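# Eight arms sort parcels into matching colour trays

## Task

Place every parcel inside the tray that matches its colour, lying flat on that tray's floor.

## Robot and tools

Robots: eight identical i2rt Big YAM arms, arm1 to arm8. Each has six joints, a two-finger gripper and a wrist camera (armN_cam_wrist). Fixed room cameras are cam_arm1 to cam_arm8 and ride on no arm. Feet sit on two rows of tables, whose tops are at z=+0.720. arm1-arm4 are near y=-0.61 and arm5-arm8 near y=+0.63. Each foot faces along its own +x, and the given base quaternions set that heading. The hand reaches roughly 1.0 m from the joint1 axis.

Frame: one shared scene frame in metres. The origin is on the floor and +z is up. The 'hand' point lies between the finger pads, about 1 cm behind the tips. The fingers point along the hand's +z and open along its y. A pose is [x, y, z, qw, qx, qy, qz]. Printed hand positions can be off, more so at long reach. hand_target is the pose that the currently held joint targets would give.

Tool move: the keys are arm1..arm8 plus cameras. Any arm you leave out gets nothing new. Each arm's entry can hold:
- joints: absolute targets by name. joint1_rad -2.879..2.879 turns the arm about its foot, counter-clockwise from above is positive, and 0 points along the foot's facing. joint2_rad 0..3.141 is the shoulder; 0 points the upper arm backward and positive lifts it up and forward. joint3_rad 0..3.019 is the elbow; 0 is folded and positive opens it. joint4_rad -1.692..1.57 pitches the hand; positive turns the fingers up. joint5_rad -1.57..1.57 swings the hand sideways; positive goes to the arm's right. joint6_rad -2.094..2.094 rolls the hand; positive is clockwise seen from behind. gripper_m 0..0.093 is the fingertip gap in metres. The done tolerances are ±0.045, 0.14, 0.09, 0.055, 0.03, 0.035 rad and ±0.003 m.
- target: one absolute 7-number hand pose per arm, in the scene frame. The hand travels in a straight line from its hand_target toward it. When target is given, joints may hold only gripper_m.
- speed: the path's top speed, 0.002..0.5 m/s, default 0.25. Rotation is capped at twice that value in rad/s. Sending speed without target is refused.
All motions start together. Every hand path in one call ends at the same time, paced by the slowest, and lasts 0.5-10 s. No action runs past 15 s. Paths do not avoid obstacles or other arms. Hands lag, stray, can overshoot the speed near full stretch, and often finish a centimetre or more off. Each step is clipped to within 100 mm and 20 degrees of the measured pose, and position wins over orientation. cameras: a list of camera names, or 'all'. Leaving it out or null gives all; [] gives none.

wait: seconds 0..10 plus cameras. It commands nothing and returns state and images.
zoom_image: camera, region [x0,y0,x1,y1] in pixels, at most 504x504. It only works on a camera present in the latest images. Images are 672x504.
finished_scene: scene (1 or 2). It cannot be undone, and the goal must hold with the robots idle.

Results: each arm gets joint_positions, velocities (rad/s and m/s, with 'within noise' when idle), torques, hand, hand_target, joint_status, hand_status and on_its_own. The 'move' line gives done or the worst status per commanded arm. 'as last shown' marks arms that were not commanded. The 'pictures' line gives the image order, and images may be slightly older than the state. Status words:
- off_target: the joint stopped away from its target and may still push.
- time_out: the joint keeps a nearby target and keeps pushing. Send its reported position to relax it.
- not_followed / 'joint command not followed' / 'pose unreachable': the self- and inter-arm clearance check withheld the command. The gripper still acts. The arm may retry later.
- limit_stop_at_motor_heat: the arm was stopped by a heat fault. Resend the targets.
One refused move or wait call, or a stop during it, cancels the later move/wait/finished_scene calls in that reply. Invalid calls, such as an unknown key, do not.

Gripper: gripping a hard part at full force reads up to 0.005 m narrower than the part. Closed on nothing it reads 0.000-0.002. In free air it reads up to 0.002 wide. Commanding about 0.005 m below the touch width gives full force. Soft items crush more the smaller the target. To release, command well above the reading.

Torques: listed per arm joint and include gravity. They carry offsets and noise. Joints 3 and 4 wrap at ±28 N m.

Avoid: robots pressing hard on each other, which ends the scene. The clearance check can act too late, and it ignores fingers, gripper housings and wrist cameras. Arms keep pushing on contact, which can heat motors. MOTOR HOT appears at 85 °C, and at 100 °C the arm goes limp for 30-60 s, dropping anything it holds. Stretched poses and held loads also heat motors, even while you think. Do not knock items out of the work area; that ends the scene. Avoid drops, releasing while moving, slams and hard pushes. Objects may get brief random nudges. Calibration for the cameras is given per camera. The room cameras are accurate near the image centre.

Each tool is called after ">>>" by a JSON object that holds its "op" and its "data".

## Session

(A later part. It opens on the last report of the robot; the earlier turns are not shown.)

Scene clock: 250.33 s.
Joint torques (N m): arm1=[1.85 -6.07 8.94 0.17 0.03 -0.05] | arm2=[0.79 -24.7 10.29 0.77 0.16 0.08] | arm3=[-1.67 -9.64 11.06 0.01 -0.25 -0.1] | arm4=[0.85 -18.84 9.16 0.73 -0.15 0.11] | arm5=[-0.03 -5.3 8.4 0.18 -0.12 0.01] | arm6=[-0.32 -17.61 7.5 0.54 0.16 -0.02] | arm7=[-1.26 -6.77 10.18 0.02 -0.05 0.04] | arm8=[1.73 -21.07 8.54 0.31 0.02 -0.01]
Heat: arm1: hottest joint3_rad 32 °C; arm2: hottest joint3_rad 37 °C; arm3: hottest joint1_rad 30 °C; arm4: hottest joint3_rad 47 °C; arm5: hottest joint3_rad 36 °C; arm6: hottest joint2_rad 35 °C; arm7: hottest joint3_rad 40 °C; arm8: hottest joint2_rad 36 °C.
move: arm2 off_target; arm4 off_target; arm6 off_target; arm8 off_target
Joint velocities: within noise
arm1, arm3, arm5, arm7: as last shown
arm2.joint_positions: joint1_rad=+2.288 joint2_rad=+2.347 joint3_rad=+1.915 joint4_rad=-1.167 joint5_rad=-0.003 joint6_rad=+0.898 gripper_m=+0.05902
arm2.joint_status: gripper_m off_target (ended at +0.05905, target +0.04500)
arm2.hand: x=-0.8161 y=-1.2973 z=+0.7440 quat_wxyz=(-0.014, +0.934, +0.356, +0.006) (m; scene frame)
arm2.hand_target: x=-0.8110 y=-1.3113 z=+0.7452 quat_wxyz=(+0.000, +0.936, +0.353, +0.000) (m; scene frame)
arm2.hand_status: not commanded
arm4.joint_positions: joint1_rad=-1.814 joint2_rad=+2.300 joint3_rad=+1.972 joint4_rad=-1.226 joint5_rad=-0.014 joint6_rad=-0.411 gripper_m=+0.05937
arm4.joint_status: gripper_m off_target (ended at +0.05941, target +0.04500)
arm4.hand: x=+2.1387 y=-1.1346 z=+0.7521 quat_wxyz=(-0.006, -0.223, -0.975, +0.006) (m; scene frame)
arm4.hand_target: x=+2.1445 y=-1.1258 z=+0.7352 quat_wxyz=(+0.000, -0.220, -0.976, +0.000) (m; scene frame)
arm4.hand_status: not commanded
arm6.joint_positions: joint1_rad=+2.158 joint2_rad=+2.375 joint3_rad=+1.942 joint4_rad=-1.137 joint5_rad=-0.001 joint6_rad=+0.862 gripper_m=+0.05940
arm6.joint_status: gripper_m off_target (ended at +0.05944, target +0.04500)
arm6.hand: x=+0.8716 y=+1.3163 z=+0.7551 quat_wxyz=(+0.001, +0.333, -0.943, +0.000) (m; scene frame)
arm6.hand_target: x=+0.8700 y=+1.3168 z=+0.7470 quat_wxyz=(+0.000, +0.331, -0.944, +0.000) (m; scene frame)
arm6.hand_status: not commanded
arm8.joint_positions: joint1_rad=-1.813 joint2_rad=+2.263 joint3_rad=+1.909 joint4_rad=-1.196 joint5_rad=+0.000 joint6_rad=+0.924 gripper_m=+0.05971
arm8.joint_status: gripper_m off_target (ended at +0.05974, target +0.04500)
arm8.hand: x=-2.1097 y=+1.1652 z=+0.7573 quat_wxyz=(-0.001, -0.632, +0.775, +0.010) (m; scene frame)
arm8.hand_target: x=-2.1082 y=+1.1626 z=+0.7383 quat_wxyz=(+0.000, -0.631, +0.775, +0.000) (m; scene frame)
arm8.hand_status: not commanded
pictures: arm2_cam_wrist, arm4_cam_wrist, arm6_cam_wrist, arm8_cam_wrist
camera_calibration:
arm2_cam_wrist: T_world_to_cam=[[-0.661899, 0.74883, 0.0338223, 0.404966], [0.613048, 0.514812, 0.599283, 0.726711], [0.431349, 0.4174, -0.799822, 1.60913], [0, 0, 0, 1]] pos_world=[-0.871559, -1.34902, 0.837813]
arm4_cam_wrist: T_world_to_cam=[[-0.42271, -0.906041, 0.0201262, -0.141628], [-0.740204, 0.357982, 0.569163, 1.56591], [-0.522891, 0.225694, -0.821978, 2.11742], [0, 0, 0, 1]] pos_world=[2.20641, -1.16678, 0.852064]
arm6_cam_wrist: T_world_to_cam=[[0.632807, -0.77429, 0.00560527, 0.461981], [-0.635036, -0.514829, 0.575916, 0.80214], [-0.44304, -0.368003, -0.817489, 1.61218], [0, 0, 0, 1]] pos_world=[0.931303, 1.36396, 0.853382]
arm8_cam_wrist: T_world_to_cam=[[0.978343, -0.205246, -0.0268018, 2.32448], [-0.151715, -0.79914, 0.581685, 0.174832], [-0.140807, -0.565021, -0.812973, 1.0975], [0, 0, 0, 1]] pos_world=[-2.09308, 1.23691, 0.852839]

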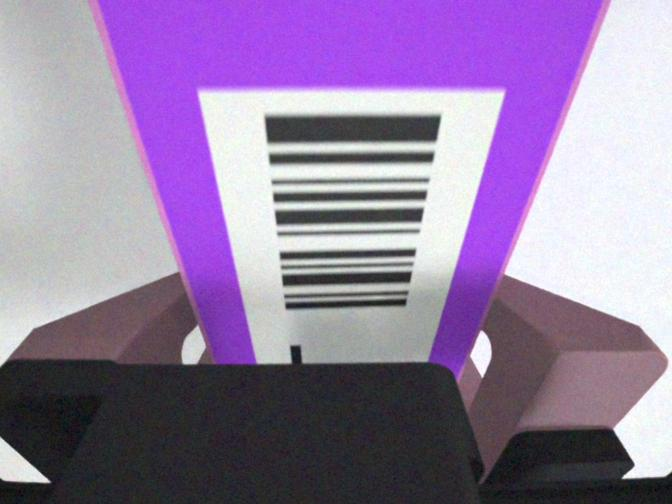

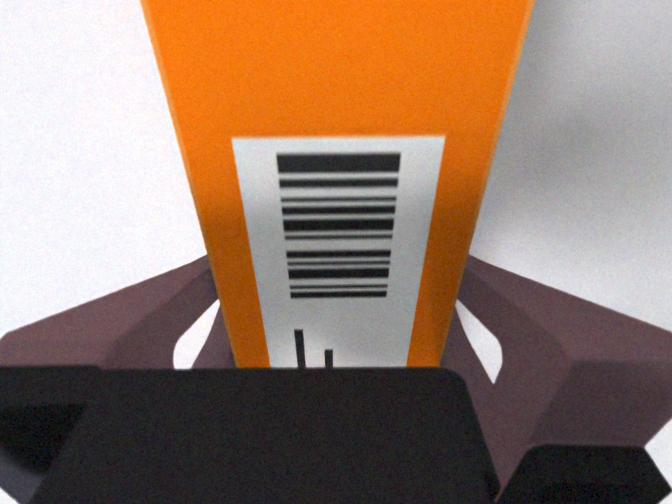

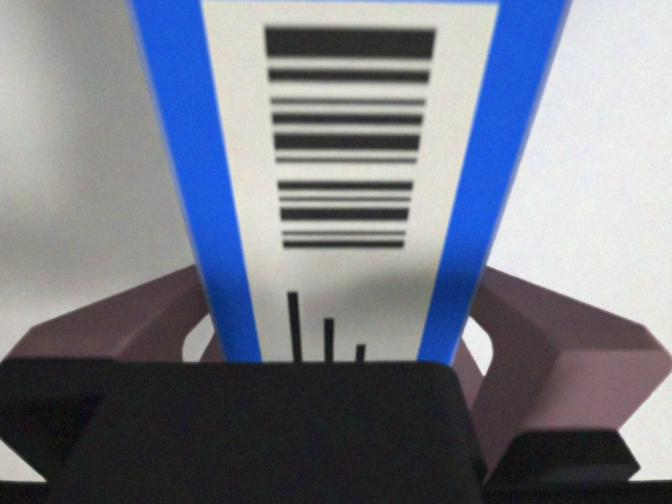

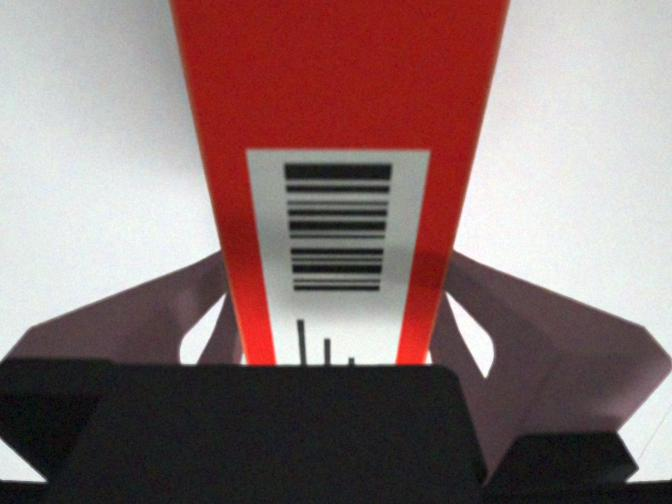

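>>> {"op": "move", "data": {"arm8": {"target":[-2.1097,1.16,0.91,0,0.631,-0.775,0],"speed":0.25}, "arm2": {"target":[-0.8163,-1.297,0.91,0,0.936,0.353,0],"speed":0.25}, "arm6": {"target":[0.8715,1.316,0.91,0,0.3305,-0.944,0],"speed":0.25}, "arm4": {"target":[2.1386,-1.134,0.91,0,0.22,0.9755,0],"speed":0.25}, "cameras": []}}

>>> {"op": "move", "data": {"arm8": {"joints":{"joint1_rad":0.325,"joint2_rad":1.1,"joint3_rad":1.3,"joint4_rad":-1.6,"joint5_rad":0,"joint6_rad":-0.281}}, "arm2": {"joints":{"joint1_rad":-1.271,"joint2_rad":1.1,"joint3_rad":1.3,"joint4_rad":-1.6,"joint5_rad":0,"joint6_rad":-0.36}}, "arm6": {"joints":{"joint1_rad":-1.304,"joint2_rad":1.1,"joint3_rad":1.3,"joint4_rad":-1.6,"joint5_rad":0,"joint6_rad":-0.351}}, "arm4": {"joints":{"joint1_rad":1.937,"joint2_rad":1.1,"joint3_rad":1.3,"joint4_rad":-1.6,"joint5_rad":0,"joint6_rad":-0.253}}, "cameras": []}}

>>> {"op": "move", "data": {"arm8": {"target":[-1.85,0,0.92,0,0.7071,0.7071,0],"speed":0.35}, "arm2": {"target":[-0.62,0,0.92,0,0.7071,-0.7071,0],"speed":0.35}, "arm6": {"target":[0.62,0,0.92,0,0.7071,0.7071,0],"speed":0.35}, "arm4": {"target":[1.06,-0.45,0.92,0,1,0,0],"speed":0.35}, "cameras": ["cam_arm8","cam_arm2","cam_arm6","cam_arm4"]}}

Scene clock: 284.10 s.
Joint torques (N m): arm1=[2.14 -6.07 9.02 0.06 0.05 -0.06] | arm2=[0.21 -24.41 11.77 0.06 0.17 0.02] | arm3=[-1.73 -9.7 11.04 0.03 -0.26 -0.09] | arm4=[-0.79 -18.61 15.64 -0.25 -0.13 -0.04] | arm5=[0.21 -5.66 8.27 0.17 -0.1 0.01] | arm6=[-0.56 -18.96 12.77 -0.29 0.07 -0.04] | arm7=[-1.14 -6.65 10.17 -0.01 -0.04 0.04] | arm8=[2.02 -21.89 14.35 -0.68 -0.07 0.05]
Heat: arm1: hottest joint3_rad 32 °C; arm2: hottest joint2_rad 39 °C; arm3: hottest joint3_rad 31 °C; arm4: hottest joint3_rad 43 °C; arm5: hottest joint3_rad 36 °C; arm6: hottest joint2_rad 38 °C; arm7: hottest joint3_rad 41 °C; arm8: hottest joint2_rad 38 °C.
move: arm2 off_target; arm4 off_target; arm6 off_target; arm8 off_target
Joint velocities: within noise
arm1, arm3, arm5, arm7: as last shown
arm2.joint_positions: joint1_rad=+2.288 joint2_rad=+2.171 joint3_rad=+2.020 joint4_rad=-1.446 joint5_rad=-0.003 joint6_rad=+0.898 gripper_m=+0.05902
arm2.joint_status: not commanded
arm2.hand: x=-0.8167 y=-1.2847 z=+0.8978 quat_wxyz=(-0.013, +0.934, +0.356, +0.005) (m; scene frame)
arm2.hand_target: x=-0.8164 y=-1.2963 z=+0.9101 quat_wxyz=(+0.000, +0.936, +0.353, +0.000) (m; scene frame)
arm2.hand_status: off_target (0.017 m and 1.7 deg from the pose sent, 0.166 m and 1.7 deg at the start)
arm4.joint_positions: joint1_rad=-1.814 joint2_rad=+2.209 joint3_rad=+2.197 joint4_rad=-1.594 joint5_rad=-0.014 joint6_rad=-0.413 gripper_m=+0.05937
arm4.joint_status: not commanded
arm4.hand: x=+2.1305 y=-1.1215 z=+0.8972 quat_wxyz=(+0.015, -0.223, -0.975, -0.010) (m; scene frame)
arm4.hand_target: x=+2.1377 y=-1.1332 z=+0.9101 quat_wxyz=(-0.001, -0.220, -0.975, +0.001) (m; scene frame)
arm4.hand_status: off_target (0.020 m and 2.0 deg from the pose sent, 0.158 m and 1.0 deg at the start; pose on its path clipped on 4 of 50 steps)
arm6.joint_positions: joint1_rad=+2.158 joint2_rad=+2.243 joint3_rad=+2.045 joint4_rad=-1.431 joint5_rad=+0.001 joint6_rad=+0.862 gripper_m=+0.05942
arm6.joint_status: not commanded
arm6.hand: x=+0.8714 y=+1.2988 z=+0.8811 quat_wxyz=(+0.010, +0.332, -0.943, +0.027) (m; scene frame)
arm6.hand_target: x=+0.8714 y=+1.3145 z=+0.9103 quat_wxyz=(+0.000, +0.330, -0.944, -0.001) (m; scene frame)
arm6.hand_status: off_target (0.034 m and 3.4 deg from the pose sent, 0.155 m and 0.3 deg at the start; pose on its path clipped on 4 of 50 steps)
arm8.joint_positions: joint1_rad=-1.813 joint2_rad=+2.164 joint3_rad=+2.105 joint4_rad=-1.545 joint5_rad=+0.002 joint6_rad=+0.924 gripper_m=+0.05971
arm8.joint_status: not commanded
arm8.hand: x=-2.0988 y=+1.1534 z=+0.8955 quat_wxyz=(+0.001, -0.632, +0.774, -0.017) (m; scene frame)
arm8.hand_target: x=-2.1092 y=+1.1593 z=+0.9101 quat_wxyz=(+0.000, -0.632, +0.775, +0.001) (m; scene frame)
arm8.hand_status: off_target (0.019 m and 1.9 deg from the pose sent, 0.153 m and 1.2 deg at the start; pose on its path clipped on 4 of 50 steps)
pictures: none
No camera images: "cameras" was empty.

Scene clock: 287.53 s.
Joint torques (N m): arm1=[2.02 -6.07 9.06 0.12 0.07 -0.06] | arm2=[0.5 -8 8.27 0.51 -0.1 -0.2] | arm3=[-1.61 -9.7 11.03 0.01 -0.26 -0.09] | arm4=[0.5 -5.89 9.99 0.32 -0.04 0.11] | arm5=[-0.67 -5.01 8.18 0.1 -0.11 0] | arm6=[-0.38 -5.36 9.03 0.13 -0.07 -0.17] | arm7=[-1.03 -6.65 10.17 -0.01 -0.05 0.03] | arm8=[2.02 -6.48 9.54 -0.1 -0.04 -0.1]
Heat: arm1: hottest joint3_rad 32 °C; arm2: hottest joint2_rad 38 °C; arm3: hottest joint3_rad 31 °C; arm4: hottest joint3_rad 43 °C; arm5: hottest joint3_rad 36 °C; arm6: hottest joint2_rad 37 °C; arm7: hottest joint3_rad 41 °C; arm8: hottest joint2_rad 38 °C.
move: arm2 done; arm4 done; arm6 done; arm8 done
Joint velocities: within noise
arm1, arm3, arm5, arm7: as last shown
arm2.joint_positions: joint1_rad=-1.274 joint2_rad=+1.104 joint3_rad=+1.301 joint4_rad=-1.591 joint5_rad=+0.002 joint6_rad=-0.346 gripper_m=+0.05899
arm2.joint_status: all done
arm2.hand: x=-0.7360 y=-0.3152 z=+1.1296 quat_wxyz=(-0.081, +0.698, -0.711, -0.037) (m; scene frame)
arm2.hand_target: x=-0.7383 y=-0.3177 z=+1.1300 quat_wxyz=(-0.078, +0.704, -0.705, -0.036) (m; scene frame)
arm2.hand_status: not commanded
arm4.joint_positions: joint1_rad=+1.932 joint2_rad=+1.110 joint3_rad=+1.305 joint4_rad=-1.594 joint5_rad=-0.002 joint6_rad=-0.261 gripper_m=+0.05936
arm4.joint_status: all done
arm4.hand: x=+1.3715 y=-0.5238 z=+1.0884 quat_wxyz=(-0.016, +0.996, +0.001, -0.089) (m; scene frame)
arm4.hand_target: x=+1.3754 y=-0.5262 z=+1.0889 quat_wxyz=(-0.016, +0.996, +0.000, -0.088) (m; scene frame)
arm4.hand_status: not commanded
arm6.joint_positions: joint1_rad=-1.306 joint2_rad=+1.111 joint3_rad=+1.295 joint4_rad=-1.592 joint5_rad=+0.002 joint6_rad=-0.342 gripper_m=+0.05942
arm6.joint_status: all done
arm6.hand: x=+0.7357 y=+0.3189 z=+1.1444 quat_wxyz=(-0.033, -0.708, -0.701, +0.074) (m; scene frame)
arm6.hand_target: x=+0.7377 y=+0.3217 z=+1.1496 quat_wxyz=(-0.036, -0.705, -0.704, +0.078) (m; scene frame)
arm6.hand_status: not commanded
arm8.joint_positions: joint1_rad=+0.323 joint2_rad=+1.103 joint3_rad=+1.303 joint4_rad=-1.592 joint5_rad=-0.002 joint6_rad=-0.273 gripper_m=+0.05978
arm8.joint_status: all done
arm8.hand: x=-1.7533 y=+0.3392 z=+1.0908 quat_wxyz=(-0.044, -0.708, -0.701, +0.078) (m; scene frame)
arm8.hand_target: x=-1.7521 y=+0.3418 z=+1.0901 quat_wxyz=(-0.042, -0.705, -0.704, +0.075) (m; scene frame)
arm8.hand_status: not commanded
pictures: none
No camera images: "cameras" was empty.

Scene clock: 289.90 s.
Joint torques (N m): arm1=[1.96 -6.24 8.91 0.13 0.06 -0.04] | arm2=[0.73 -24.76 12.12 0.06 -0.07 -0.19] | arm3=[-1.73 -9.82 11.06 0.01 -0.26 -0.1] | arm4=[1.44 -17.08 15.35 -0.32 -0.01 0.11] | arm5=[-0.38 -5.13 8.32 0.32 -0.07 0.03] | arm6=[-0.44 -16.97 12.9 -0.25 -0.07 -0.16] | arm7=[-1.14 -6.71 10.17 0.01 -0.05 0.03] | arm8=[2.32 -21.19 14.6 -0.59 -0.04 -0.09]
Heat: arm1: hottest joint3_rad 33 °C; arm2: hottest joint3_rad 39 °C; arm3: hottest joint3_rad 31 °C; arm4: hottest joint3_rad 44 °C; arm5: hottest joint3_rad 36 °C; arm6: hottest joint2_rad 37 °C; arm7: hottest joint3_rad 41 °C; arm8: hottest joint2_rad 38 °C.
move: arm2 off_target; arm4 off_target; arm6 off_target; arm8 off_target
Joint velocities: within noise
arm1.joint_positions: joint1_rad=+1.523 joint2_rad=+1.106 joint3_rad=+1.297 joint4_rad=-1.588 joint5_rad=-0.001 joint6_rad=-0.454 gripper_m=+0.09399
arm1.joint_status: not commanded
arm1.hand: x=-2.0019 y=-0.3087 z=+1.0933 quat_wxyz=(-0.080, +0.699, -0.711, -0.023) (m; scene frame)
arm1.hand_target: x=-2.0065 y=-0.3104 z=+1.0958 quat_wxyz=(-0.078, +0.705, -0.705, -0.022) (m; scene frame)
arm1.hand_status: not commanded
arm2.joint_positions: joint1_rad=-1.274 joint2_rad=+2.146 joint3_rad=+1.980 joint4_rad=-1.447 joint5_rad=+0.002 joint6_rad=-0.346 gripper_m=+0.05899
arm2.joint_status: not commanded
arm2.hand: x=-0.6217 y=-0.0148 z=+0.9006 quat_wxyz=(+0.019, +0.700, -0.713, +0.009) (m; scene frame)
arm2.hand_target: x=-0.6205 y=-0.0010 z=+0.9200 quat_wxyz=(+0.000, +0.707, -0.707, +0.000) (m; scene frame)
arm2.hand_status: off_target (0.024 m and 2.6 deg from the pose sent, 0.396 m and 10.2 deg at the start)
arm3.joint_positions: joint1_rad=-1.240 joint2_rad=+1.121 joint3_rad=+1.281 joint4_rad=-1.589 joint5_rad=+0.003 joint6_rad=-0.288 gripper_m=+0.09396
arm3.joint_status: not commanded
arm3.hand: x=+0.5257 y=-0.2967 z=+1.0726 quat_wxyz=(-0.067, +0.708, -0.702, -0.033) (m; scene frame)
arm3.hand_target: x=+0.5283 y=-0.3010 z=+1.0866 quat_wxyz=(-0.080, +0.704, -0.704, -0.041) (m; scene frame)
arm3.hand_status: not commanded
arm4.joint_positions: joint1_rad=+1.932 joint2_rad=+2.073 joint3_rad=+1.978 joint4_rad=-1.518 joint5_rad=+0.010 joint6_rad=-0.253 gripper_m=+0.05936
arm4.joint_status: not commanded
arm4.hand: x=+1.0773 y=-0.4467 z=+0.9069 quat_wxyz=(+0.006, +1.000, -0.002, +0.016) (m; scene frame)
arm4.hand_target: x=+1.0611 y=-0.4503 z=+0.9201 quat_wxyz=(+0.000, +1.000, +0.000, -0.001) (m; scene frame)
arm4.hand_status: off_target (0.022 m and 1.9 deg from the pose sent, 0.362 m and 10.4 deg at the start)
arm5.joint_positions: joint1_rad=+0.583 joint2_rad=+1.107 joint3_rad=+1.279 joint4_rad=-1.590 joint5_rad=+0.000 joint6_rad=+0.320 gripper_m=+0.09397
arm5.joint_status: not commanded
arm5.hand: x=+1.8534 y=+0.5390 z=+1.1106 quat_wxyz=(+0.021, +0.997, +0.001, -0.071) (m; scene frame)
arm5.hand_target: x=+1.8541 y=+0.5369 z=+1.1211 quat_wxyz=(+0.025, +0.997, +0.000, -0.079) (m; scene frame)
arm5.hand_status: not commanded
arm6.joint_positions: joint1_rad=-1.306 joint2_rad=+2.161 joint3_rad=+1.956 joint4_rad=-1.410 joint5_rad=+0.002 joint6_rad=-0.343 gripper_m=+0.05942
arm6.joint_status: not commanded
arm6.hand: x=+0.6243 y=+0.0165 z=+0.9013 quat_wxyz=(+0.010, -0.710, -0.703, -0.019) (m; scene frame)
arm6.hand_target: x=+0.6203 y=+0.0011 z=+0.9203 quat_wxyz=(+0.000, -0.707, -0.707, +0.001) (m; scene frame)
arm6.hand_status: off_target (0.025 m and 2.6 deg from the pose sent, 0.407 m and 9.3 deg at the start)
arm7.joint_positions: joint1_rad=-1.232 joint2_rad=+1.109 joint3_rad=+1.300 joint4_rad=-1.589 joint5_rad=-0.001 joint6_rad=-0.300 gripper_m=+0.09396
arm7.joint_status: not commanded
arm7.hand: x=-0.5220 y=+0.2977 z=+1.1284 quat_wxyz=(-0.039, -0.705, -0.704, +0.075) (m; scene frame)
arm7.hand_target: x=-0.5237 y=+0.3030 z=+1.1307 quat_wxyz=(-0.038, -0.705, -0.704, +0.075) (m; scene frame)
arm7.hand_status: not commanded
arm8.joint_positions: joint1_rad=+0.323 joint2_rad=+2.180 joint3_rad=+2.174 joint4_rad=-1.589 joint5_rad=-0.002 joint6_rad=-0.273 gripper_m=+0.05978
arm8.joint_status: not commanded
arm8.hand: x=-1.8486 y=+0.0119 z=+0.9125 quat_wxyz=(+0.005, -0.711, -0.703, -0.011) (m; scene frame)
arm8.hand_target: x=-1.8497 y=+0.0006 z=+0.9200 quat_wxyz=(+0.000, -0.707, -0.707, +0.001) (m; scene frame)
arm8.hand_status: off_target (0.014 m and 1.4 deg from the pose sent, 0.392 m and 10.3 deg at the start)
pictures: cam_arm2, cam_arm4, cam_arm6, cam_arm8

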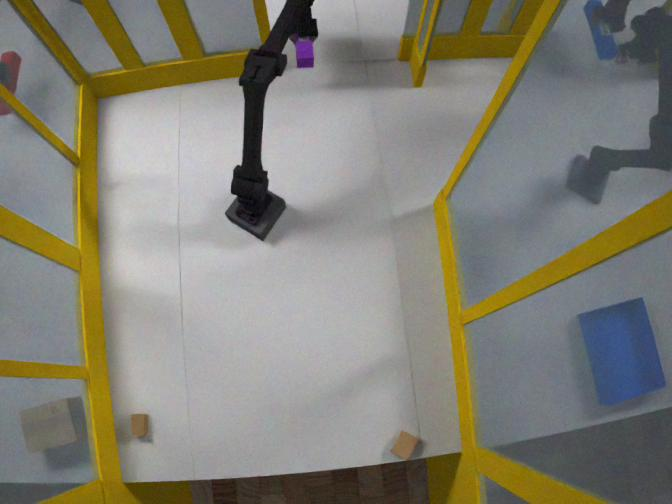

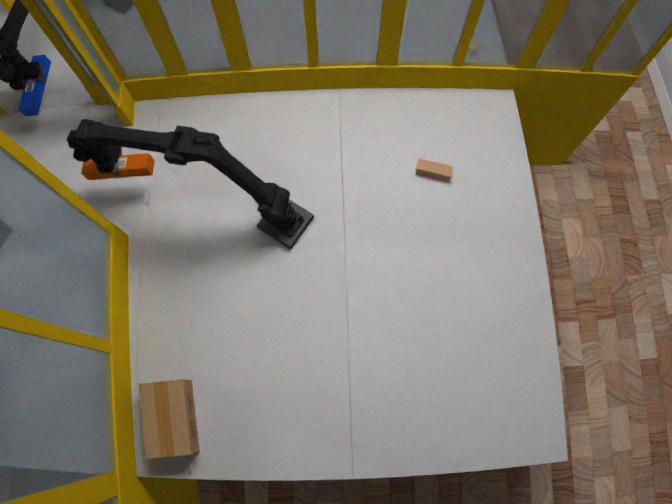

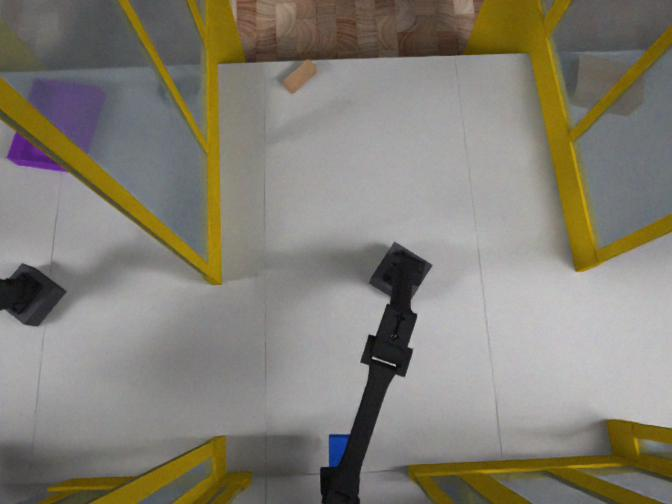

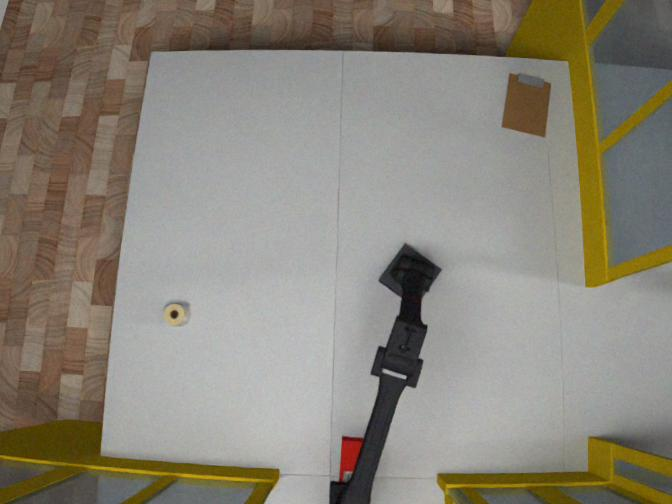

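>>> {"op": "move", "data": {"arm8": {"target":[-1.85,0,0.741,0,0.7071,0.7071,0],"speed":0.12}, "arm2": {"target":[-0.62,-0.003,0.747,0,0.7071,-0.7071,0],"speed":0.12}, "arm6": {"target":[0.62,0,0.75,0,0.7071,0.7071,0],"speed":0.12}, "arm4": {"target":[1.06,-0.45,0.738,0,1,0,0],"speed":0.12}, "cameras": []}}

>>> {"op": "move", "data": {"arm8": {"joints":{"gripper_m":0.093}}, "arm2": {"joints":{"gripper_m":0.093}}, "arm6": {"joints":{"gripper_m":0.093}}, "arm4": {"joints":{"gripper_m":0.093}}, "cameras": []}}

>>> {"op": "move", "data": {"arm8": {"target":[-1.85,0,0.88,0,0.7071,0.7071,0],"speed":0.3}, "arm2": {"target":[-0.62,0,0.88,0,0.7071,-0.7071,0],"speed":0.3}, "arm6": {"target":[0.62,0,0.88,0,0.7071,0.7071,0],"speed":0.3}, "arm4": {"target":[1.06,-0.45,0.88,0,1,0,0],"speed":0.3}, "cameras": ["arm8_cam_wrist","arm2_cam_wrist","arm6_cam_wrist","arm4_cam_wrist"]}}

Scene clock: 312.10 s.
Joint torques (N m): arm1=[1.96 -6.24 8.98 0.13 0.07 -0.07] | arm2=[0.56 -25.05 7.45 0.95 -0.07 -0.21] | arm3=[-1.73 -9.82 11.04 0.02 -0.25 -0.09] | arm4=[1.14 -17.49 9.33 0.7 -0.02 0.09] | arm5=[-0.26 -5.19 8.4 0.2 -0.1 0.05] | arm6=[-0.44 -16.97 7.82 0.36 -0.04 -0.17] | arm7=[-0.97 -6.59 10.19 -0.03 -0.06 0.04] | arm8=[2.26 -21.19 9.14 0.2 -0.05 -0.1]
Heat: arm1: hottest joint3_rad 33 °C; arm2: hottest joint3_rad 42 °C; arm3: hottest joint3_rad 31 °C; arm4: hottest joint3_rad 47 °C; arm5: hottest joint3_rad 36 °C; arm6: hottest joint2_rad 37 °C; arm7: hottest joint3_rad 41 °C; arm8: hottest joint2_rad 37 °C.
move: arm2 done; arm4 off_target; arm6 done; arm8 off_target
Joint velocities: within noise
arm1, arm3, arm5, arm7: as last shown
arm2.joint_positions: joint1_rad=-1.274 joint2_rad=+2.289 joint3_rad=+1.816 joint4_rad=-1.109 joint5_rad=+0.002 joint6_rad=-0.346 gripper_m=+0.05899
arm2.joint_status: not commanded
arm2.hand: x=-0.6188 y=-0.0068 z=+0.7494 quat_wxyz=(+0.004, +0.701, -0.713, +0.003) (m; scene frame)
arm2.hand_target: x=-0.6201 y=-0.0030 z=+0.7470 quat_wxyz=(+0.000, +0.707, -0.707, +0.000) (m; scene frame)
arm2.hand_status: done (0.005 m and 1.2 deg from the pose sent, 0.154 m and 2.6 deg at the start)
arm3.hand_target: x=+0.5283 y=-0.3010 z=+1.0866 quat_wxyz=(-0.080, +0.704, -0.704, -0.040) (m; scene frame)
arm4.joint_positions: joint1_rad=+1.932 joint2_rad=+2.202 joint3_rad=+1.776 joint4_rad=-1.143 joint5_rad=+0.011 joint6_rad=-0.253 gripper_m=+0.05937
arm4.joint_status: not commanded
arm4.hand: x=+1.0613 y=-0.4443 z=+0.7517 quat_wxyz=(+0.000, +1.000, -0.002, -0.005) (m; scene frame)
arm4.hand_target: x=+1.0604 y=-0.4500 z=+0.7381 quat_wxyz=(+0.000, +1.000, +0.000, +0.000) (m; scene frame)
arm4.hand_status: off_target (0.015 m and 0.7 deg from the pose sent, 0.170 m and 2.0 deg at the start)
arm6.joint_positions: joint1_rad=-1.306 joint2_rad=+2.318 joint3_rad=+1.836 joint4_rad=-1.088 joint5_rad=+0.001 joint6_rad=-0.343 gripper_m=+0.05942
arm6.joint_status: not commanded
arm6.hand: x=+0.6191 y=+0.0020 z=+0.7562 quat_wxyz=(+0.000, -0.711, -0.704, +0.001) (m; scene frame)
arm6.hand_target: x=+0.6200 y=+0.0001 z=+0.7500 quat_wxyz=(+0.000, -0.707, -0.707, +0.000) (m; scene frame)
arm6.hand_status: done (0.007 m and 0.6 deg from the pose sent, 0.152 m and 2.6 deg at the start)
arm8.joint_positions: joint1_rad=+0.323 joint2_rad=+2.279 joint3_rad=+1.934 joint4_rad=-1.212 joint5_rad=-0.002 joint6_rad=-0.273 gripper_m=+0.05978
arm8.joint_status: not commanded
arm8.hand: x=-1.8521 y=-0.0001 z=+0.7572 quat_wxyz=(-0.005, -0.711, -0.703, +0.006) (m; scene frame)
arm8.hand_target: x=-1.8498 y=+0.0004 z=+0.7411 quat_wxyz=(+0.000, -0.707, -0.707, +0.000) (m; scene frame)
arm8.hand_status: off_target (0.016 m and 1.1 deg from the pose sent, 0.172 m and 1.4 deg at the start)
pictures: none
No camera images: "cameras" was empty.

Scene clock: 312.73 s.
Joint torques (N m): arm1=[2.08 -6.18 8.91 0.13 0.07 -0.07] | arm2=[0.56 -25.11 7.41 0.95 -0.07 -0.2] | arm3=[-1.73 -9.7 11.06 -0.02 -0.26 -0.1] | arm4=[1.14 -17.44 9.32 0.72 -0.02 0.09] | arm5=[-0.5 -5.19 8.2 0.13 -0.11 0.04] | arm6=[-0.44 -17.03 7.8 0.36 -0.03 -0.16] | arm7=[-1.2 -6.59 10.18 -0.05 -0.05 0.02] | arm8=[2.08 -21.83 9.14 0.18 -0.05 -0.1]
Heat: arm1: hottest joint3_rad 33 °C; arm2: hottest joint3_rad 42 °C; arm3: hottest joint3_rad 31 °C; arm4: hottest joint3_rad 47 °C; arm5: hottest joint3_rad 36 °C; arm6: hottest joint2_rad 37 °C; arm7: hottest joint3_rad 41 °C; arm8: hottest joint2_rad 37 °C.
move: arm2 done; arm4 done; arm6 done; arm8 done
Joint velocities: within noise
arm1, arm3, arm5, arm7: as last shown
arm2.joint_positions: joint1_rad=-1.274 joint2_rad=+2.289 joint3_rad=+1.816 joint4_rad=-1.109 joint5_rad=+0.002 joint6_rad=-0.346 gripper_m=+0.09283
arm2.joint_status: all done
arm2.hand: x=-0.6188 y=-0.0068 z=+0.7494 quat_wxyz=(+0.004, +0.701, -0.713, +0.003) (m; scene frame)
arm2.hand_target: x=-0.6201 y=-0.0030 z=+0.7470 quat_wxyz=(+0.000, +0.707, -0.707, +0.000) (m; scene frame)
arm2.hand_status: not commanded
arm4.joint_positions: joint1_rad=+1.932 joint2_rad=+2.202 joint3_rad=+1.776 joint4_rad=-1.143 joint5_rad=+0.011 joint6_rad=-0.253 gripper_m=+0.09281
arm4.joint_status: all done
arm4.hand: x=+1.0613 y=-0.4443 z=+0.7517 quat_wxyz=(+0.000, +1.000, -0.002, -0.005) (m; scene frame)
arm4.hand_target: x=+1.0604 y=-0.4500 z=+0.7381 quat_wxyz=(+0.000, +1.000, +0.000, +0.000) (m; scene frame)
arm4.hand_status: not commanded
arm6.joint_positions: joint1_rad=-1.306 joint2_rad=+2.318 joint3_rad=+1.836 joint4_rad=-1.088 joint5_rad=+0.001 joint6_rad=-0.343 gripper_m=+0.09277
arm6.joint_status: all done
arm6.hand: x=+0.6192 y=+0.0020 z=+0.7560 quat_wxyz=(+0.000, -0.710, -0.704, +0.001) (m; scene frame)
arm6.hand_target: x=+0.6199 y=+0.0001 z=+0.7501 quat_wxyz=(+0.000, -0.707, -0.707, +0.000) (m; scene frame)
arm6.hand_status: not commanded
arm8.joint_positions: joint1_rad=+0.323 joint2_rad=+2.279 joint3_rad=+1.934 joint4_rad=-1.212 joint5_rad=-0.002 joint6_rad=-0.273 gripper_m=+0.09283
arm8.joint_status: all done
arm8.hand: x=-1.8521 y=-0.0001 z=+0.7572 quat_wxyz=(-0.005, -0.711, -0.703, +0.006) (m; scene frame)
arm8.hand_target: x=-1.8499 y=+0.0003 z=+0.7412 quat_wxyz=(+0.000, -0.707, -0.707, +0.000) (m; scene frame)
arm8.hand_status: not commanded
pictures: none
No camera images: "cameras" was empty.

Scene clock: 314.17 s.
Joint torques (N m): arm1=[1.85 -6.48 9.02 0.21 0.07 -0.08] | arm2=[0.67 -23.41 11.17 0.12 -0.07 -0.19] | arm3=[-1.73 -9.76 11.07 0.02 -0.25 -0.09] | arm4=[1.38 -17.03 14.28 -0.2 -0.04 0.11] | arm5=[-0.26 -5.25 8.25 0.18 -0.1 0.02] | arm6=[-0.44 -18.14 11.88 -0.24 -0.02 -0.16] | arm7=[-1.14 -6.59 10.18 -0.05 -0.05 0.04] | arm8=[2.37 -22.12 13.81 -0.54 -0.02 -0.09]
Heat: arm1: hottest joint3_rad 33 °C; arm2: hottest joint3_rad 41 °C; arm3: hottest joint3_rad 31 °C; arm4: hottest joint3_rad 47 °C; arm5: hottest joint3_rad 36 °C; arm6: hottest joint2_rad 37 °C; arm7: hottest joint3_rad 41 °C; arm8: hottest joint2_rad 37 °C.
move: arm2 off_target; arm4 off_target; arm6 off_target; arm8 off_target
Joint velocities: within noise
arm1, arm3, arm5, arm7: as last shown
arm2.joint_positions: joint1_rad=-1.274 joint2_rad=+2.152 joint3_rad=+1.923 joint4_rad=-1.356 joint5_rad=+0.002 joint6_rad=-0.346 gripper_m=+0.09293
arm2.joint_status: not commanded
arm2.hand: x=-0.6204 y=-0.0113 z=+0.8747 quat_wxyz=(+0.006, +0.701, -0.713, +0.003) (m; scene frame)
arm2.hand_target: x=-0.6203 y=-0.0004 z=+0.8799 quat_wxyz=(+0.000, +0.707, -0.707, +0.000) (m; scene frame)
arm2.hand_status: off_target (0.012 m and 1.3 deg from the pose sent, 0.131 m and 1.2 deg at the start)
arm3.hand_target: x=+0.5283 y=-0.3010 z=+1.0866 quat_wxyz=(-0.079, +0.704, -0.704, -0.040) (m; scene frame)
arm4.joint_positions: joint1_rad=+1.932 joint2_rad=+2.085 joint3_rad=+1.906 joint4_rad=-1.422 joint5_rad=+0.011 joint6_rad=-0.253 gripper_m=+0.09291
arm4.joint_status: not commanded
arm4.hand: x=+1.0748 y=-0.4463 z=+0.8724 quat_wxyz=(+0.004, +1.000, -0.002, +0.010) (m; scene frame)
arm4.hand_target: x=+1.0607 y=-0.4502 z=+0.8800 quat_wxyz=(+0.000, +1.000, +0.000, -0.001) (m; scene frame)
arm4.hand_status: off_target (0.017 m and 1.2 deg from the pose sent, 0.128 m and 0.7 deg at the start; pose on its path clipped on 4 of 43 steps)
arm6.joint_positions: joint1_rad=-1.306 joint2_rad=+2.198 joint3_rad=+1.903 joint4_rad=-1.321 joint5_rad=+0.001 joint6_rad=-0.344 gripper_m=+0.09288
arm6.joint_status: not commanded
arm6.hand: x=+0.6241 y=+0.0153 z=+0.8582 quat_wxyz=(+0.010, -0.710, -0.704, -0.020) (m; scene frame)
arm6.hand_target: x=+0.6202 y=+0.0009 z=+0.8802 quat_wxyz=(+0.000, -0.707, -0.707, +0.000) (m; scene frame)
arm6.hand_status: off_target (0.027 m and 2.6 deg from the pose sent, 0.124 m and 0.5 deg at the start; pose on its path clipped on 4 of 43 steps)
arm8.joint_positions: joint1_rad=+0.323 joint2_rad=+2.192 joint3_rad=+2.084 joint4_rad=-1.488 joint5_rad=-0.002 joint6_rad=-0.273 gripper_m=+0.09292
arm8.joint_status: not commanded
arm8.hand: x=-1.8488 y=+0.0112 z=+0.8702 quat_wxyz=(+0.005, -0.711, -0.703, -0.011) (m; scene frame)
arm8.hand_target: x=-1.8498 y=+0.0005 z=+0.8800 quat_wxyz=(+0.000, -0.707, -0.707, +0.000) (m; scene frame)
arm8.hand_status: off_target (0.015 m and 1.5 deg from the pose sent, 0.123 m and 1.1 deg at the start; pose on its path clipped on 4 of 43 steps)
pictures: arm2_cam_wrist, arm4_cam_wrist, arm6_cam_wrist, arm8_cam_wrist
camera_calibration:
arm2_cam_wrist: T_world_to_cam=[[0.999697, -0.0230709, 0.0086184, 0.611217], [-0.0236731, -0.803667, 0.594608, -0.539491], [-0.00679181, -0.594632, -0.80397, 0.812896], [0, 0, 0, 1]] pos_world=[-0.618281, 0.0639041, 0.969062]
arm4_cam_wrist: T_world_to_cam=[[-0.0100956, 0.999939, 0.00449023, 0.450652], [0.80233, 0.00542031, 0.596856, -1.37591], [0.596795, 0.00962826, -0.802336, 0.187721], [0, 0, 0, 1]] pos_world=[0.996452, -0.444974, 0.96981]
arm6_cam_wrist: T_world_to_cam=[[-0.999969, 0.0019865, -0.00767768, 0.629157], [-0.003103, 0.792929, 0.609306, -0.527204], [0.00729824, 0.609311, -0.792898, 0.790894], [0, 0, 0, 1]] pos_world=[0.621729, -0.065115, 0.953157]
arm8_cam_wrist: T_world_to_cam=[[-0.999687, 0.0163652, -0.0189, -1.83095], [0.00146717, 0.793082, 0.609113, -0.531939], [0.0249575, 0.608895, -0.792858, 0.849785], [0, 0, 0, 1]] pos_world=[-1.85081, -0.0655941, 0.963165]

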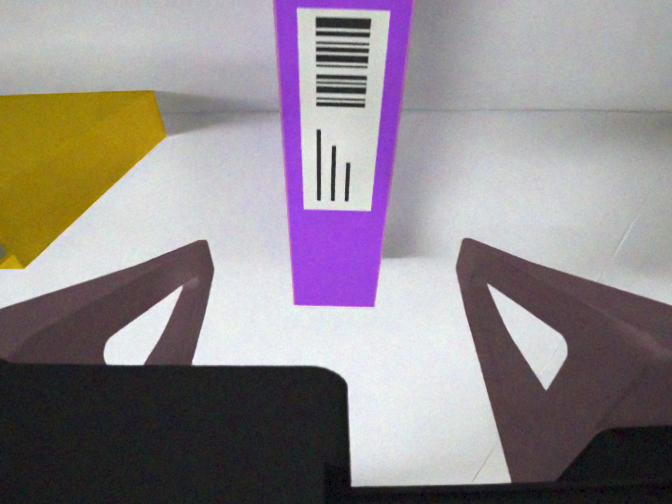

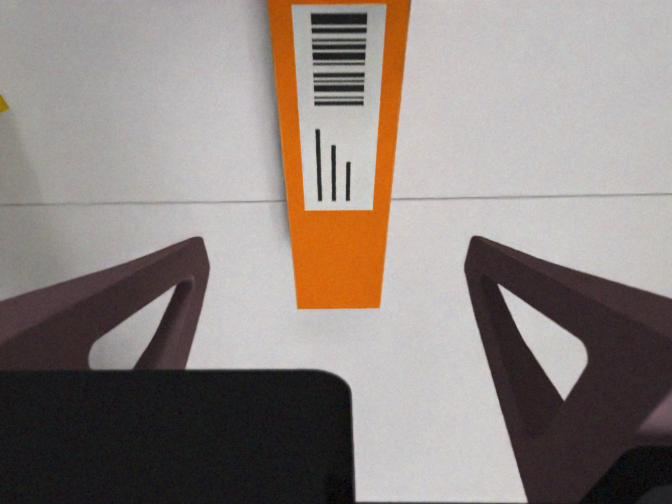

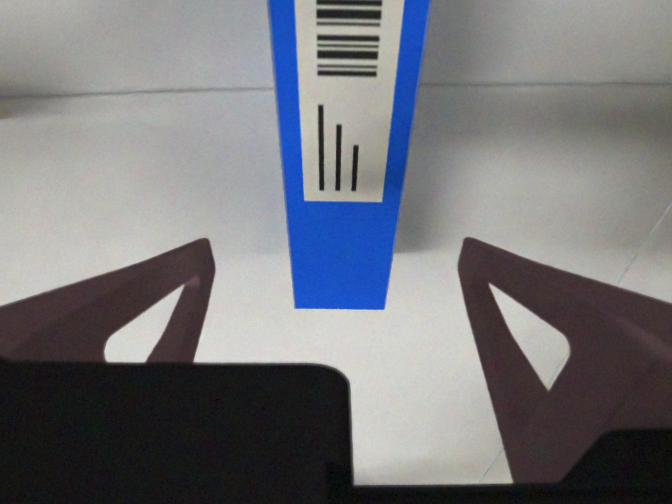

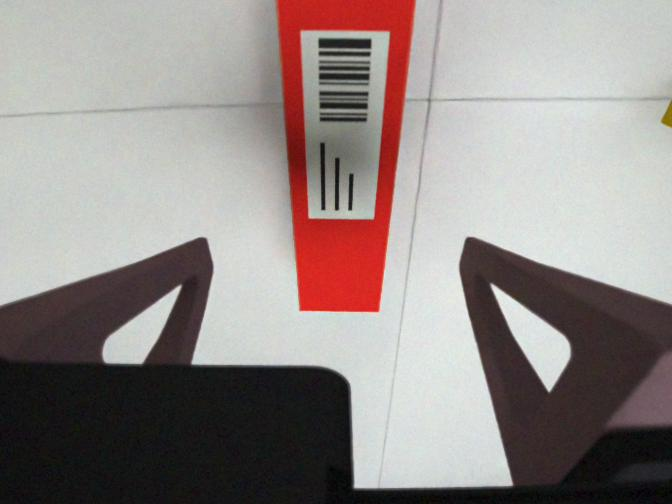

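>>> {"op": "move", "data": {"arm8": {"joints":{"joint2_rad":1.1,"joint3_rad":1.3,"joint4_rad":-1.6}}, "arm2": {"joints":{"joint2_rad":1.1,"joint3_rad":1.3,"joint4_rad":-1.6}}, "arm6": {"joints":{"joint2_rad":1.1,"joint3_rad":1.3,"joint4_rad":-1.6}}, "arm4": {"joints":{"joint2_rad":1.1,"joint3_rad":1.3,"joint4_rad":-1.6}}, "cameras": []}}

>>> {"op": "move", "data": {"arm1": {"target":[-1.853,0.01,0.88,0,0.7071,-0.7071,0],"speed":0.4}, "arm7": {"target":[-0.618,-0.01,0.88,0,0.7071,0.7071,0],"speed":0.4}, "arm3": {"target":[0.62,0.005,0.88,0,0.7071,-0.7071,0],"speed":0.4}, "cameras": ["arm1_cam_wrist","arm7_cam_wrist","arm3_cam_wrist"]}}

Scene clock: 333.03 s.
Joint torques (N m): arm1=[1.73 -6.12 8.98 0.13 0.06 -0.06] | arm2=[0.67 -7.3 8.14 0.61 -0.07 -0.18] | arm3=[-1.73 -9.76 11.04 0.03 -0.26 -0.1] | arm4=[1.14 -5.01 9.87 0.31 -0.04 0.11] | arm5=[-0.21 -5.3 8.35 0.12 -0.11 0.02] | arm6=[-0.5 -4.89 8.88 0.21 -0.02 -0.15] | arm7=[-1.03 -6.65 10.21 -0.06 -0.04 0.04] | arm8=[2.2 -6.01 9.36 -0.08 -0.02 -0.09]
Heat: arm1: hottest joint3_rad 33 °C; arm2: hottest joint3_rad 40 °C; arm3: hottest joint3_rad 31 °C; arm4: hottest joint3_rad 50 °C; arm5: hottest joint3_rad 36 °C; arm6: hottest joint2_rad 38 °C; arm7: hottest joint3_rad 41 °C; arm8: hottest joint2_rad 41 °C.
move: arm2 done; arm4 done; arm6 done; arm8 done
Joint velocities: within noise
arm1, arm3, arm5, arm7: as last shown
arm2.joint_positions: joint1_rad=-1.274 joint2_rad=+1.097 joint3_rad=+1.303 joint4_rad=-1.594 joint5_rad=+0.002 joint6_rad=-0.346 gripper_m=+0.09293
arm2.joint_status: all done
arm2.hand: x=-0.7366 y=-0.3168 z=+1.1324 quat_wxyz=(-0.084, +0.698, -0.710, -0.038) (m; scene frame)
arm2.hand_target: x=-0.7389 y=-0.3176 z=+1.1301 quat_wxyz=(-0.078, +0.705, -0.705, -0.035) (m; scene frame)
arm2.hand_status: not commanded
arm4.joint_positions: joint1_rad=+1.932 joint2_rad=+1.100 joint3_rad=+1.307 joint4_rad=-1.593 joint5_rad=+0.011 joint6_rad=-0.253 gripper_m=+0.09291
arm4.joint_status: all done
arm4.hand: x=+1.3737 y=-0.5221 z=+1.0924 quat_wxyz=(-0.024, +0.995, -0.003, -0.094) (m; scene frame)
arm4.hand_target: x=+1.3754 y=-0.5264 z=+1.0890 quat_wxyz=(-0.022, +0.996, -0.001, -0.087) (m; scene frame)
arm4.hand_status: not commanded
arm6.joint_positions: joint1_rad=-1.306 joint2_rad=+1.106 joint3_rad=+1.297 joint4_rad=-1.594 joint5_rad=+0.001 joint6_rad=-0.344 gripper_m=+0.09288
arm6.joint_status: all done
arm6.hand: x=+0.7363 y=+0.3199 z=+1.1467 quat_wxyz=(-0.035, -0.708, -0.702, +0.076) (m; scene frame)
arm6.hand_target: x=+0.7378 y=+0.3218 z=+1.1496 quat_wxyz=(-0.036, -0.705, -0.705, +0.077) (m; scene frame)
arm6.hand_status: not commanded
arm8.joint_positions: joint1_rad=+0.323 joint2_rad=+1.100 joint3_rad=+1.305 joint4_rad=-1.595 joint5_rad=-0.002 joint6_rad=-0.273 gripper_m=+0.09292
arm8.joint_status: all done
arm8.hand: x=-1.7531 y=+0.3401 z=+1.0923 quat_wxyz=(-0.045, -0.708, -0.701, +0.078) (m; scene frame)
arm8.hand_target: x=-1.7518 y=+0.3417 z=+1.0902 quat_wxyz=(-0.042, -0.705, -0.704, +0.075) (m; scene frame)
arm8.hand_status: not commanded
pictures: none
No camera images: "cameras" was empty.

Scene clock: 335.27 s.
Joint torques (N m): arm1=[1.73 -19.49 12.3 -0.24 -0.05 -0.02] | arm2=[0.67 -7.3 8.13 0.61 -0.07 -0.18] | arm3=[-1.55 -22.59 13.82 -0.23 -0.28 -0.09] | arm4=[1.14 -4.95 9.87 0.31 -0.04 0.11] | arm5=[-0.32 -5.07 8.31 0.16 -0.12 0.03] | arm6=[-0.38 -4.95 8.88 0.2 -0.03 -0.15] | arm7=[-0.21 -16.62 14.68 -0.36 -0.11 0.11] | arm8=[2.26 -5.83 9.33 -0.05 -0.04 -0.09]
Heat: arm1: hottest joint3_rad 33 °C; arm2: hottest joint3_rad 40 °C; arm3: hottest joint3_rad 31 °C; arm4: hottest joint3_rad 50 °C; arm5: hottest joint3_rad 36 °C; arm6: hottest joint2_rad 38 °C; arm7: hottest joint3_rad 41 °C; arm8: hottest joint2_rad 40 °C.
move: arm1 off_target; arm3 off_target; arm7 off_target
Joint velocities: within noise
arm1.joint_positions: joint1_rad=+1.530 joint2_rad=+2.183 joint3_rad=+2.071 joint4_rad=-1.470 joint5_rad=-0.005 joint6_rad=-0.454 gripper_m=+0.09399
arm1.joint_status: not commanded
arm1.hand: x=-1.8507 y=-0.0042 z=+0.8739 quat_wxyz=(+0.008, +0.703, -0.711, +0.004) (m; scene frame)
arm1.hand_target: x=-1.8533 y=+0.0094 z=+0.8799 quat_wxyz=(+0.000, +0.707, -0.707, +0.000) (m; scene frame)
arm1.hand_status: off_target (0.016 m and 1.2 deg from the pose sent, 0.411 m and 9.6 deg at the start)
arm2, arm4, arm5, arm6, arm8: as last shown
arm3.joint_positions: joint1_rad=-1.240 joint2_rad=+2.086 joint3_rad=+1.880 joint4_rad=-1.416 joint5_rad=+0.001 joint6_rad=-0.288 gripper_m=+0.09396
arm3.joint_status: not commanded
arm3.hand: x=+0.6092 y=-0.0082 z=+0.8594 quat_wxyz=(+0.018, +0.710, -0.704, +0.012) (m; scene frame)
arm3.hand_target: x=+0.6197 y=+0.0039 z=+0.8800 quat_wxyz=(+0.000, +0.707, -0.707, +0.000) (m; scene frame)
arm3.hand_status: off_target (0.027 m and 2.5 deg from the pose sent, 0.370 m and 8.6 deg at the start)
arm7.joint_positions: joint1_rad=-1.232 joint2_rad=+2.119 joint3_rad=+1.842 joint4_rad=-1.327 joint5_rad=-0.001 joint6_rad=-0.300 gripper_m=+0.09396
arm7.joint_status: not commanded
arm7.hand: x=-0.6126 y=+0.0071 z=+0.8656 quat_wxyz=(+0.009, -0.707, -0.707, -0.016) (m; scene frame)
arm7.hand_target: x=-0.6178 y=-0.0091 z=+0.8803 quat_wxyz=(+0.000, -0.707, -0.707, +0.001) (m; scene frame)
arm7.hand_status: off_target (0.023 m and 2.1 deg from the pose sent, 0.407 m and 9.8 deg at the start; pose on its path clipped on 2 of 67 steps)
pictures: arm1_cam_wrist, arm3_cam_wrist, arm7_cam_wrist
camera_calibration:
arm1_cam_wrist: T_world_to_cam=[[0.999589, -0.0269899, -0.00966722, 1.85928], [-0.0161302, -0.808234, 0.588641, -0.542974], [-0.0237007, -0.588243, -0.808337, 0.786693], [0, 0, 0, 1]] pos_world=[-1.84863, 0.0740986, 0.973503]
arm3_cam_wrist: T_world_to_cam=[[0.999993, 0.00330399, 0.00152961, -0.611658], [0.00165855, -0.787378, 0.616468, -0.531379], [0.00324119, -0.616462, -0.787378, 0.793654], [0, 0, 0, 1]] pos_world=[0.609963, 0.0728821, 0.953419]
arm7_cam_wrist: T_world_to_cam=[[-0.999881, -0.0151745, 0.00285946, -0.61809], [-0.0104488, 0.801231, 0.598264, -0.523584], [-0.0113695, 0.598163, -0.801294, 0.803723], [0, 0, 0, 1]] pos_world=[-0.614349, -0.0706242, 0.959027]

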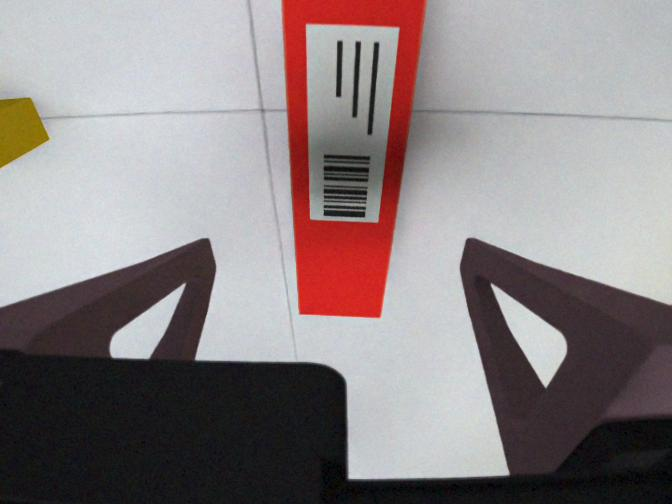

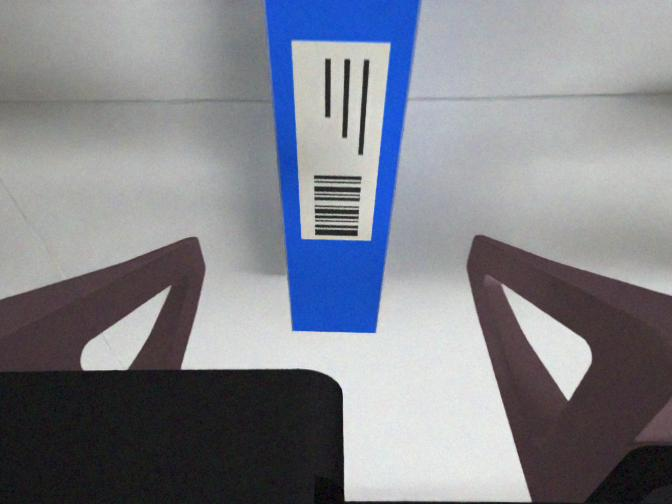

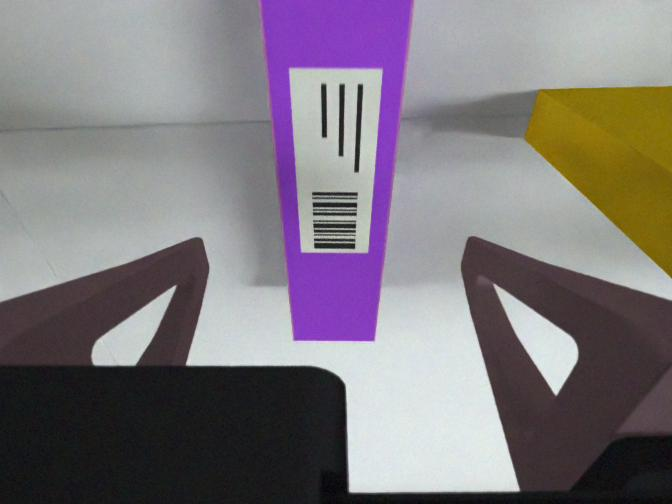

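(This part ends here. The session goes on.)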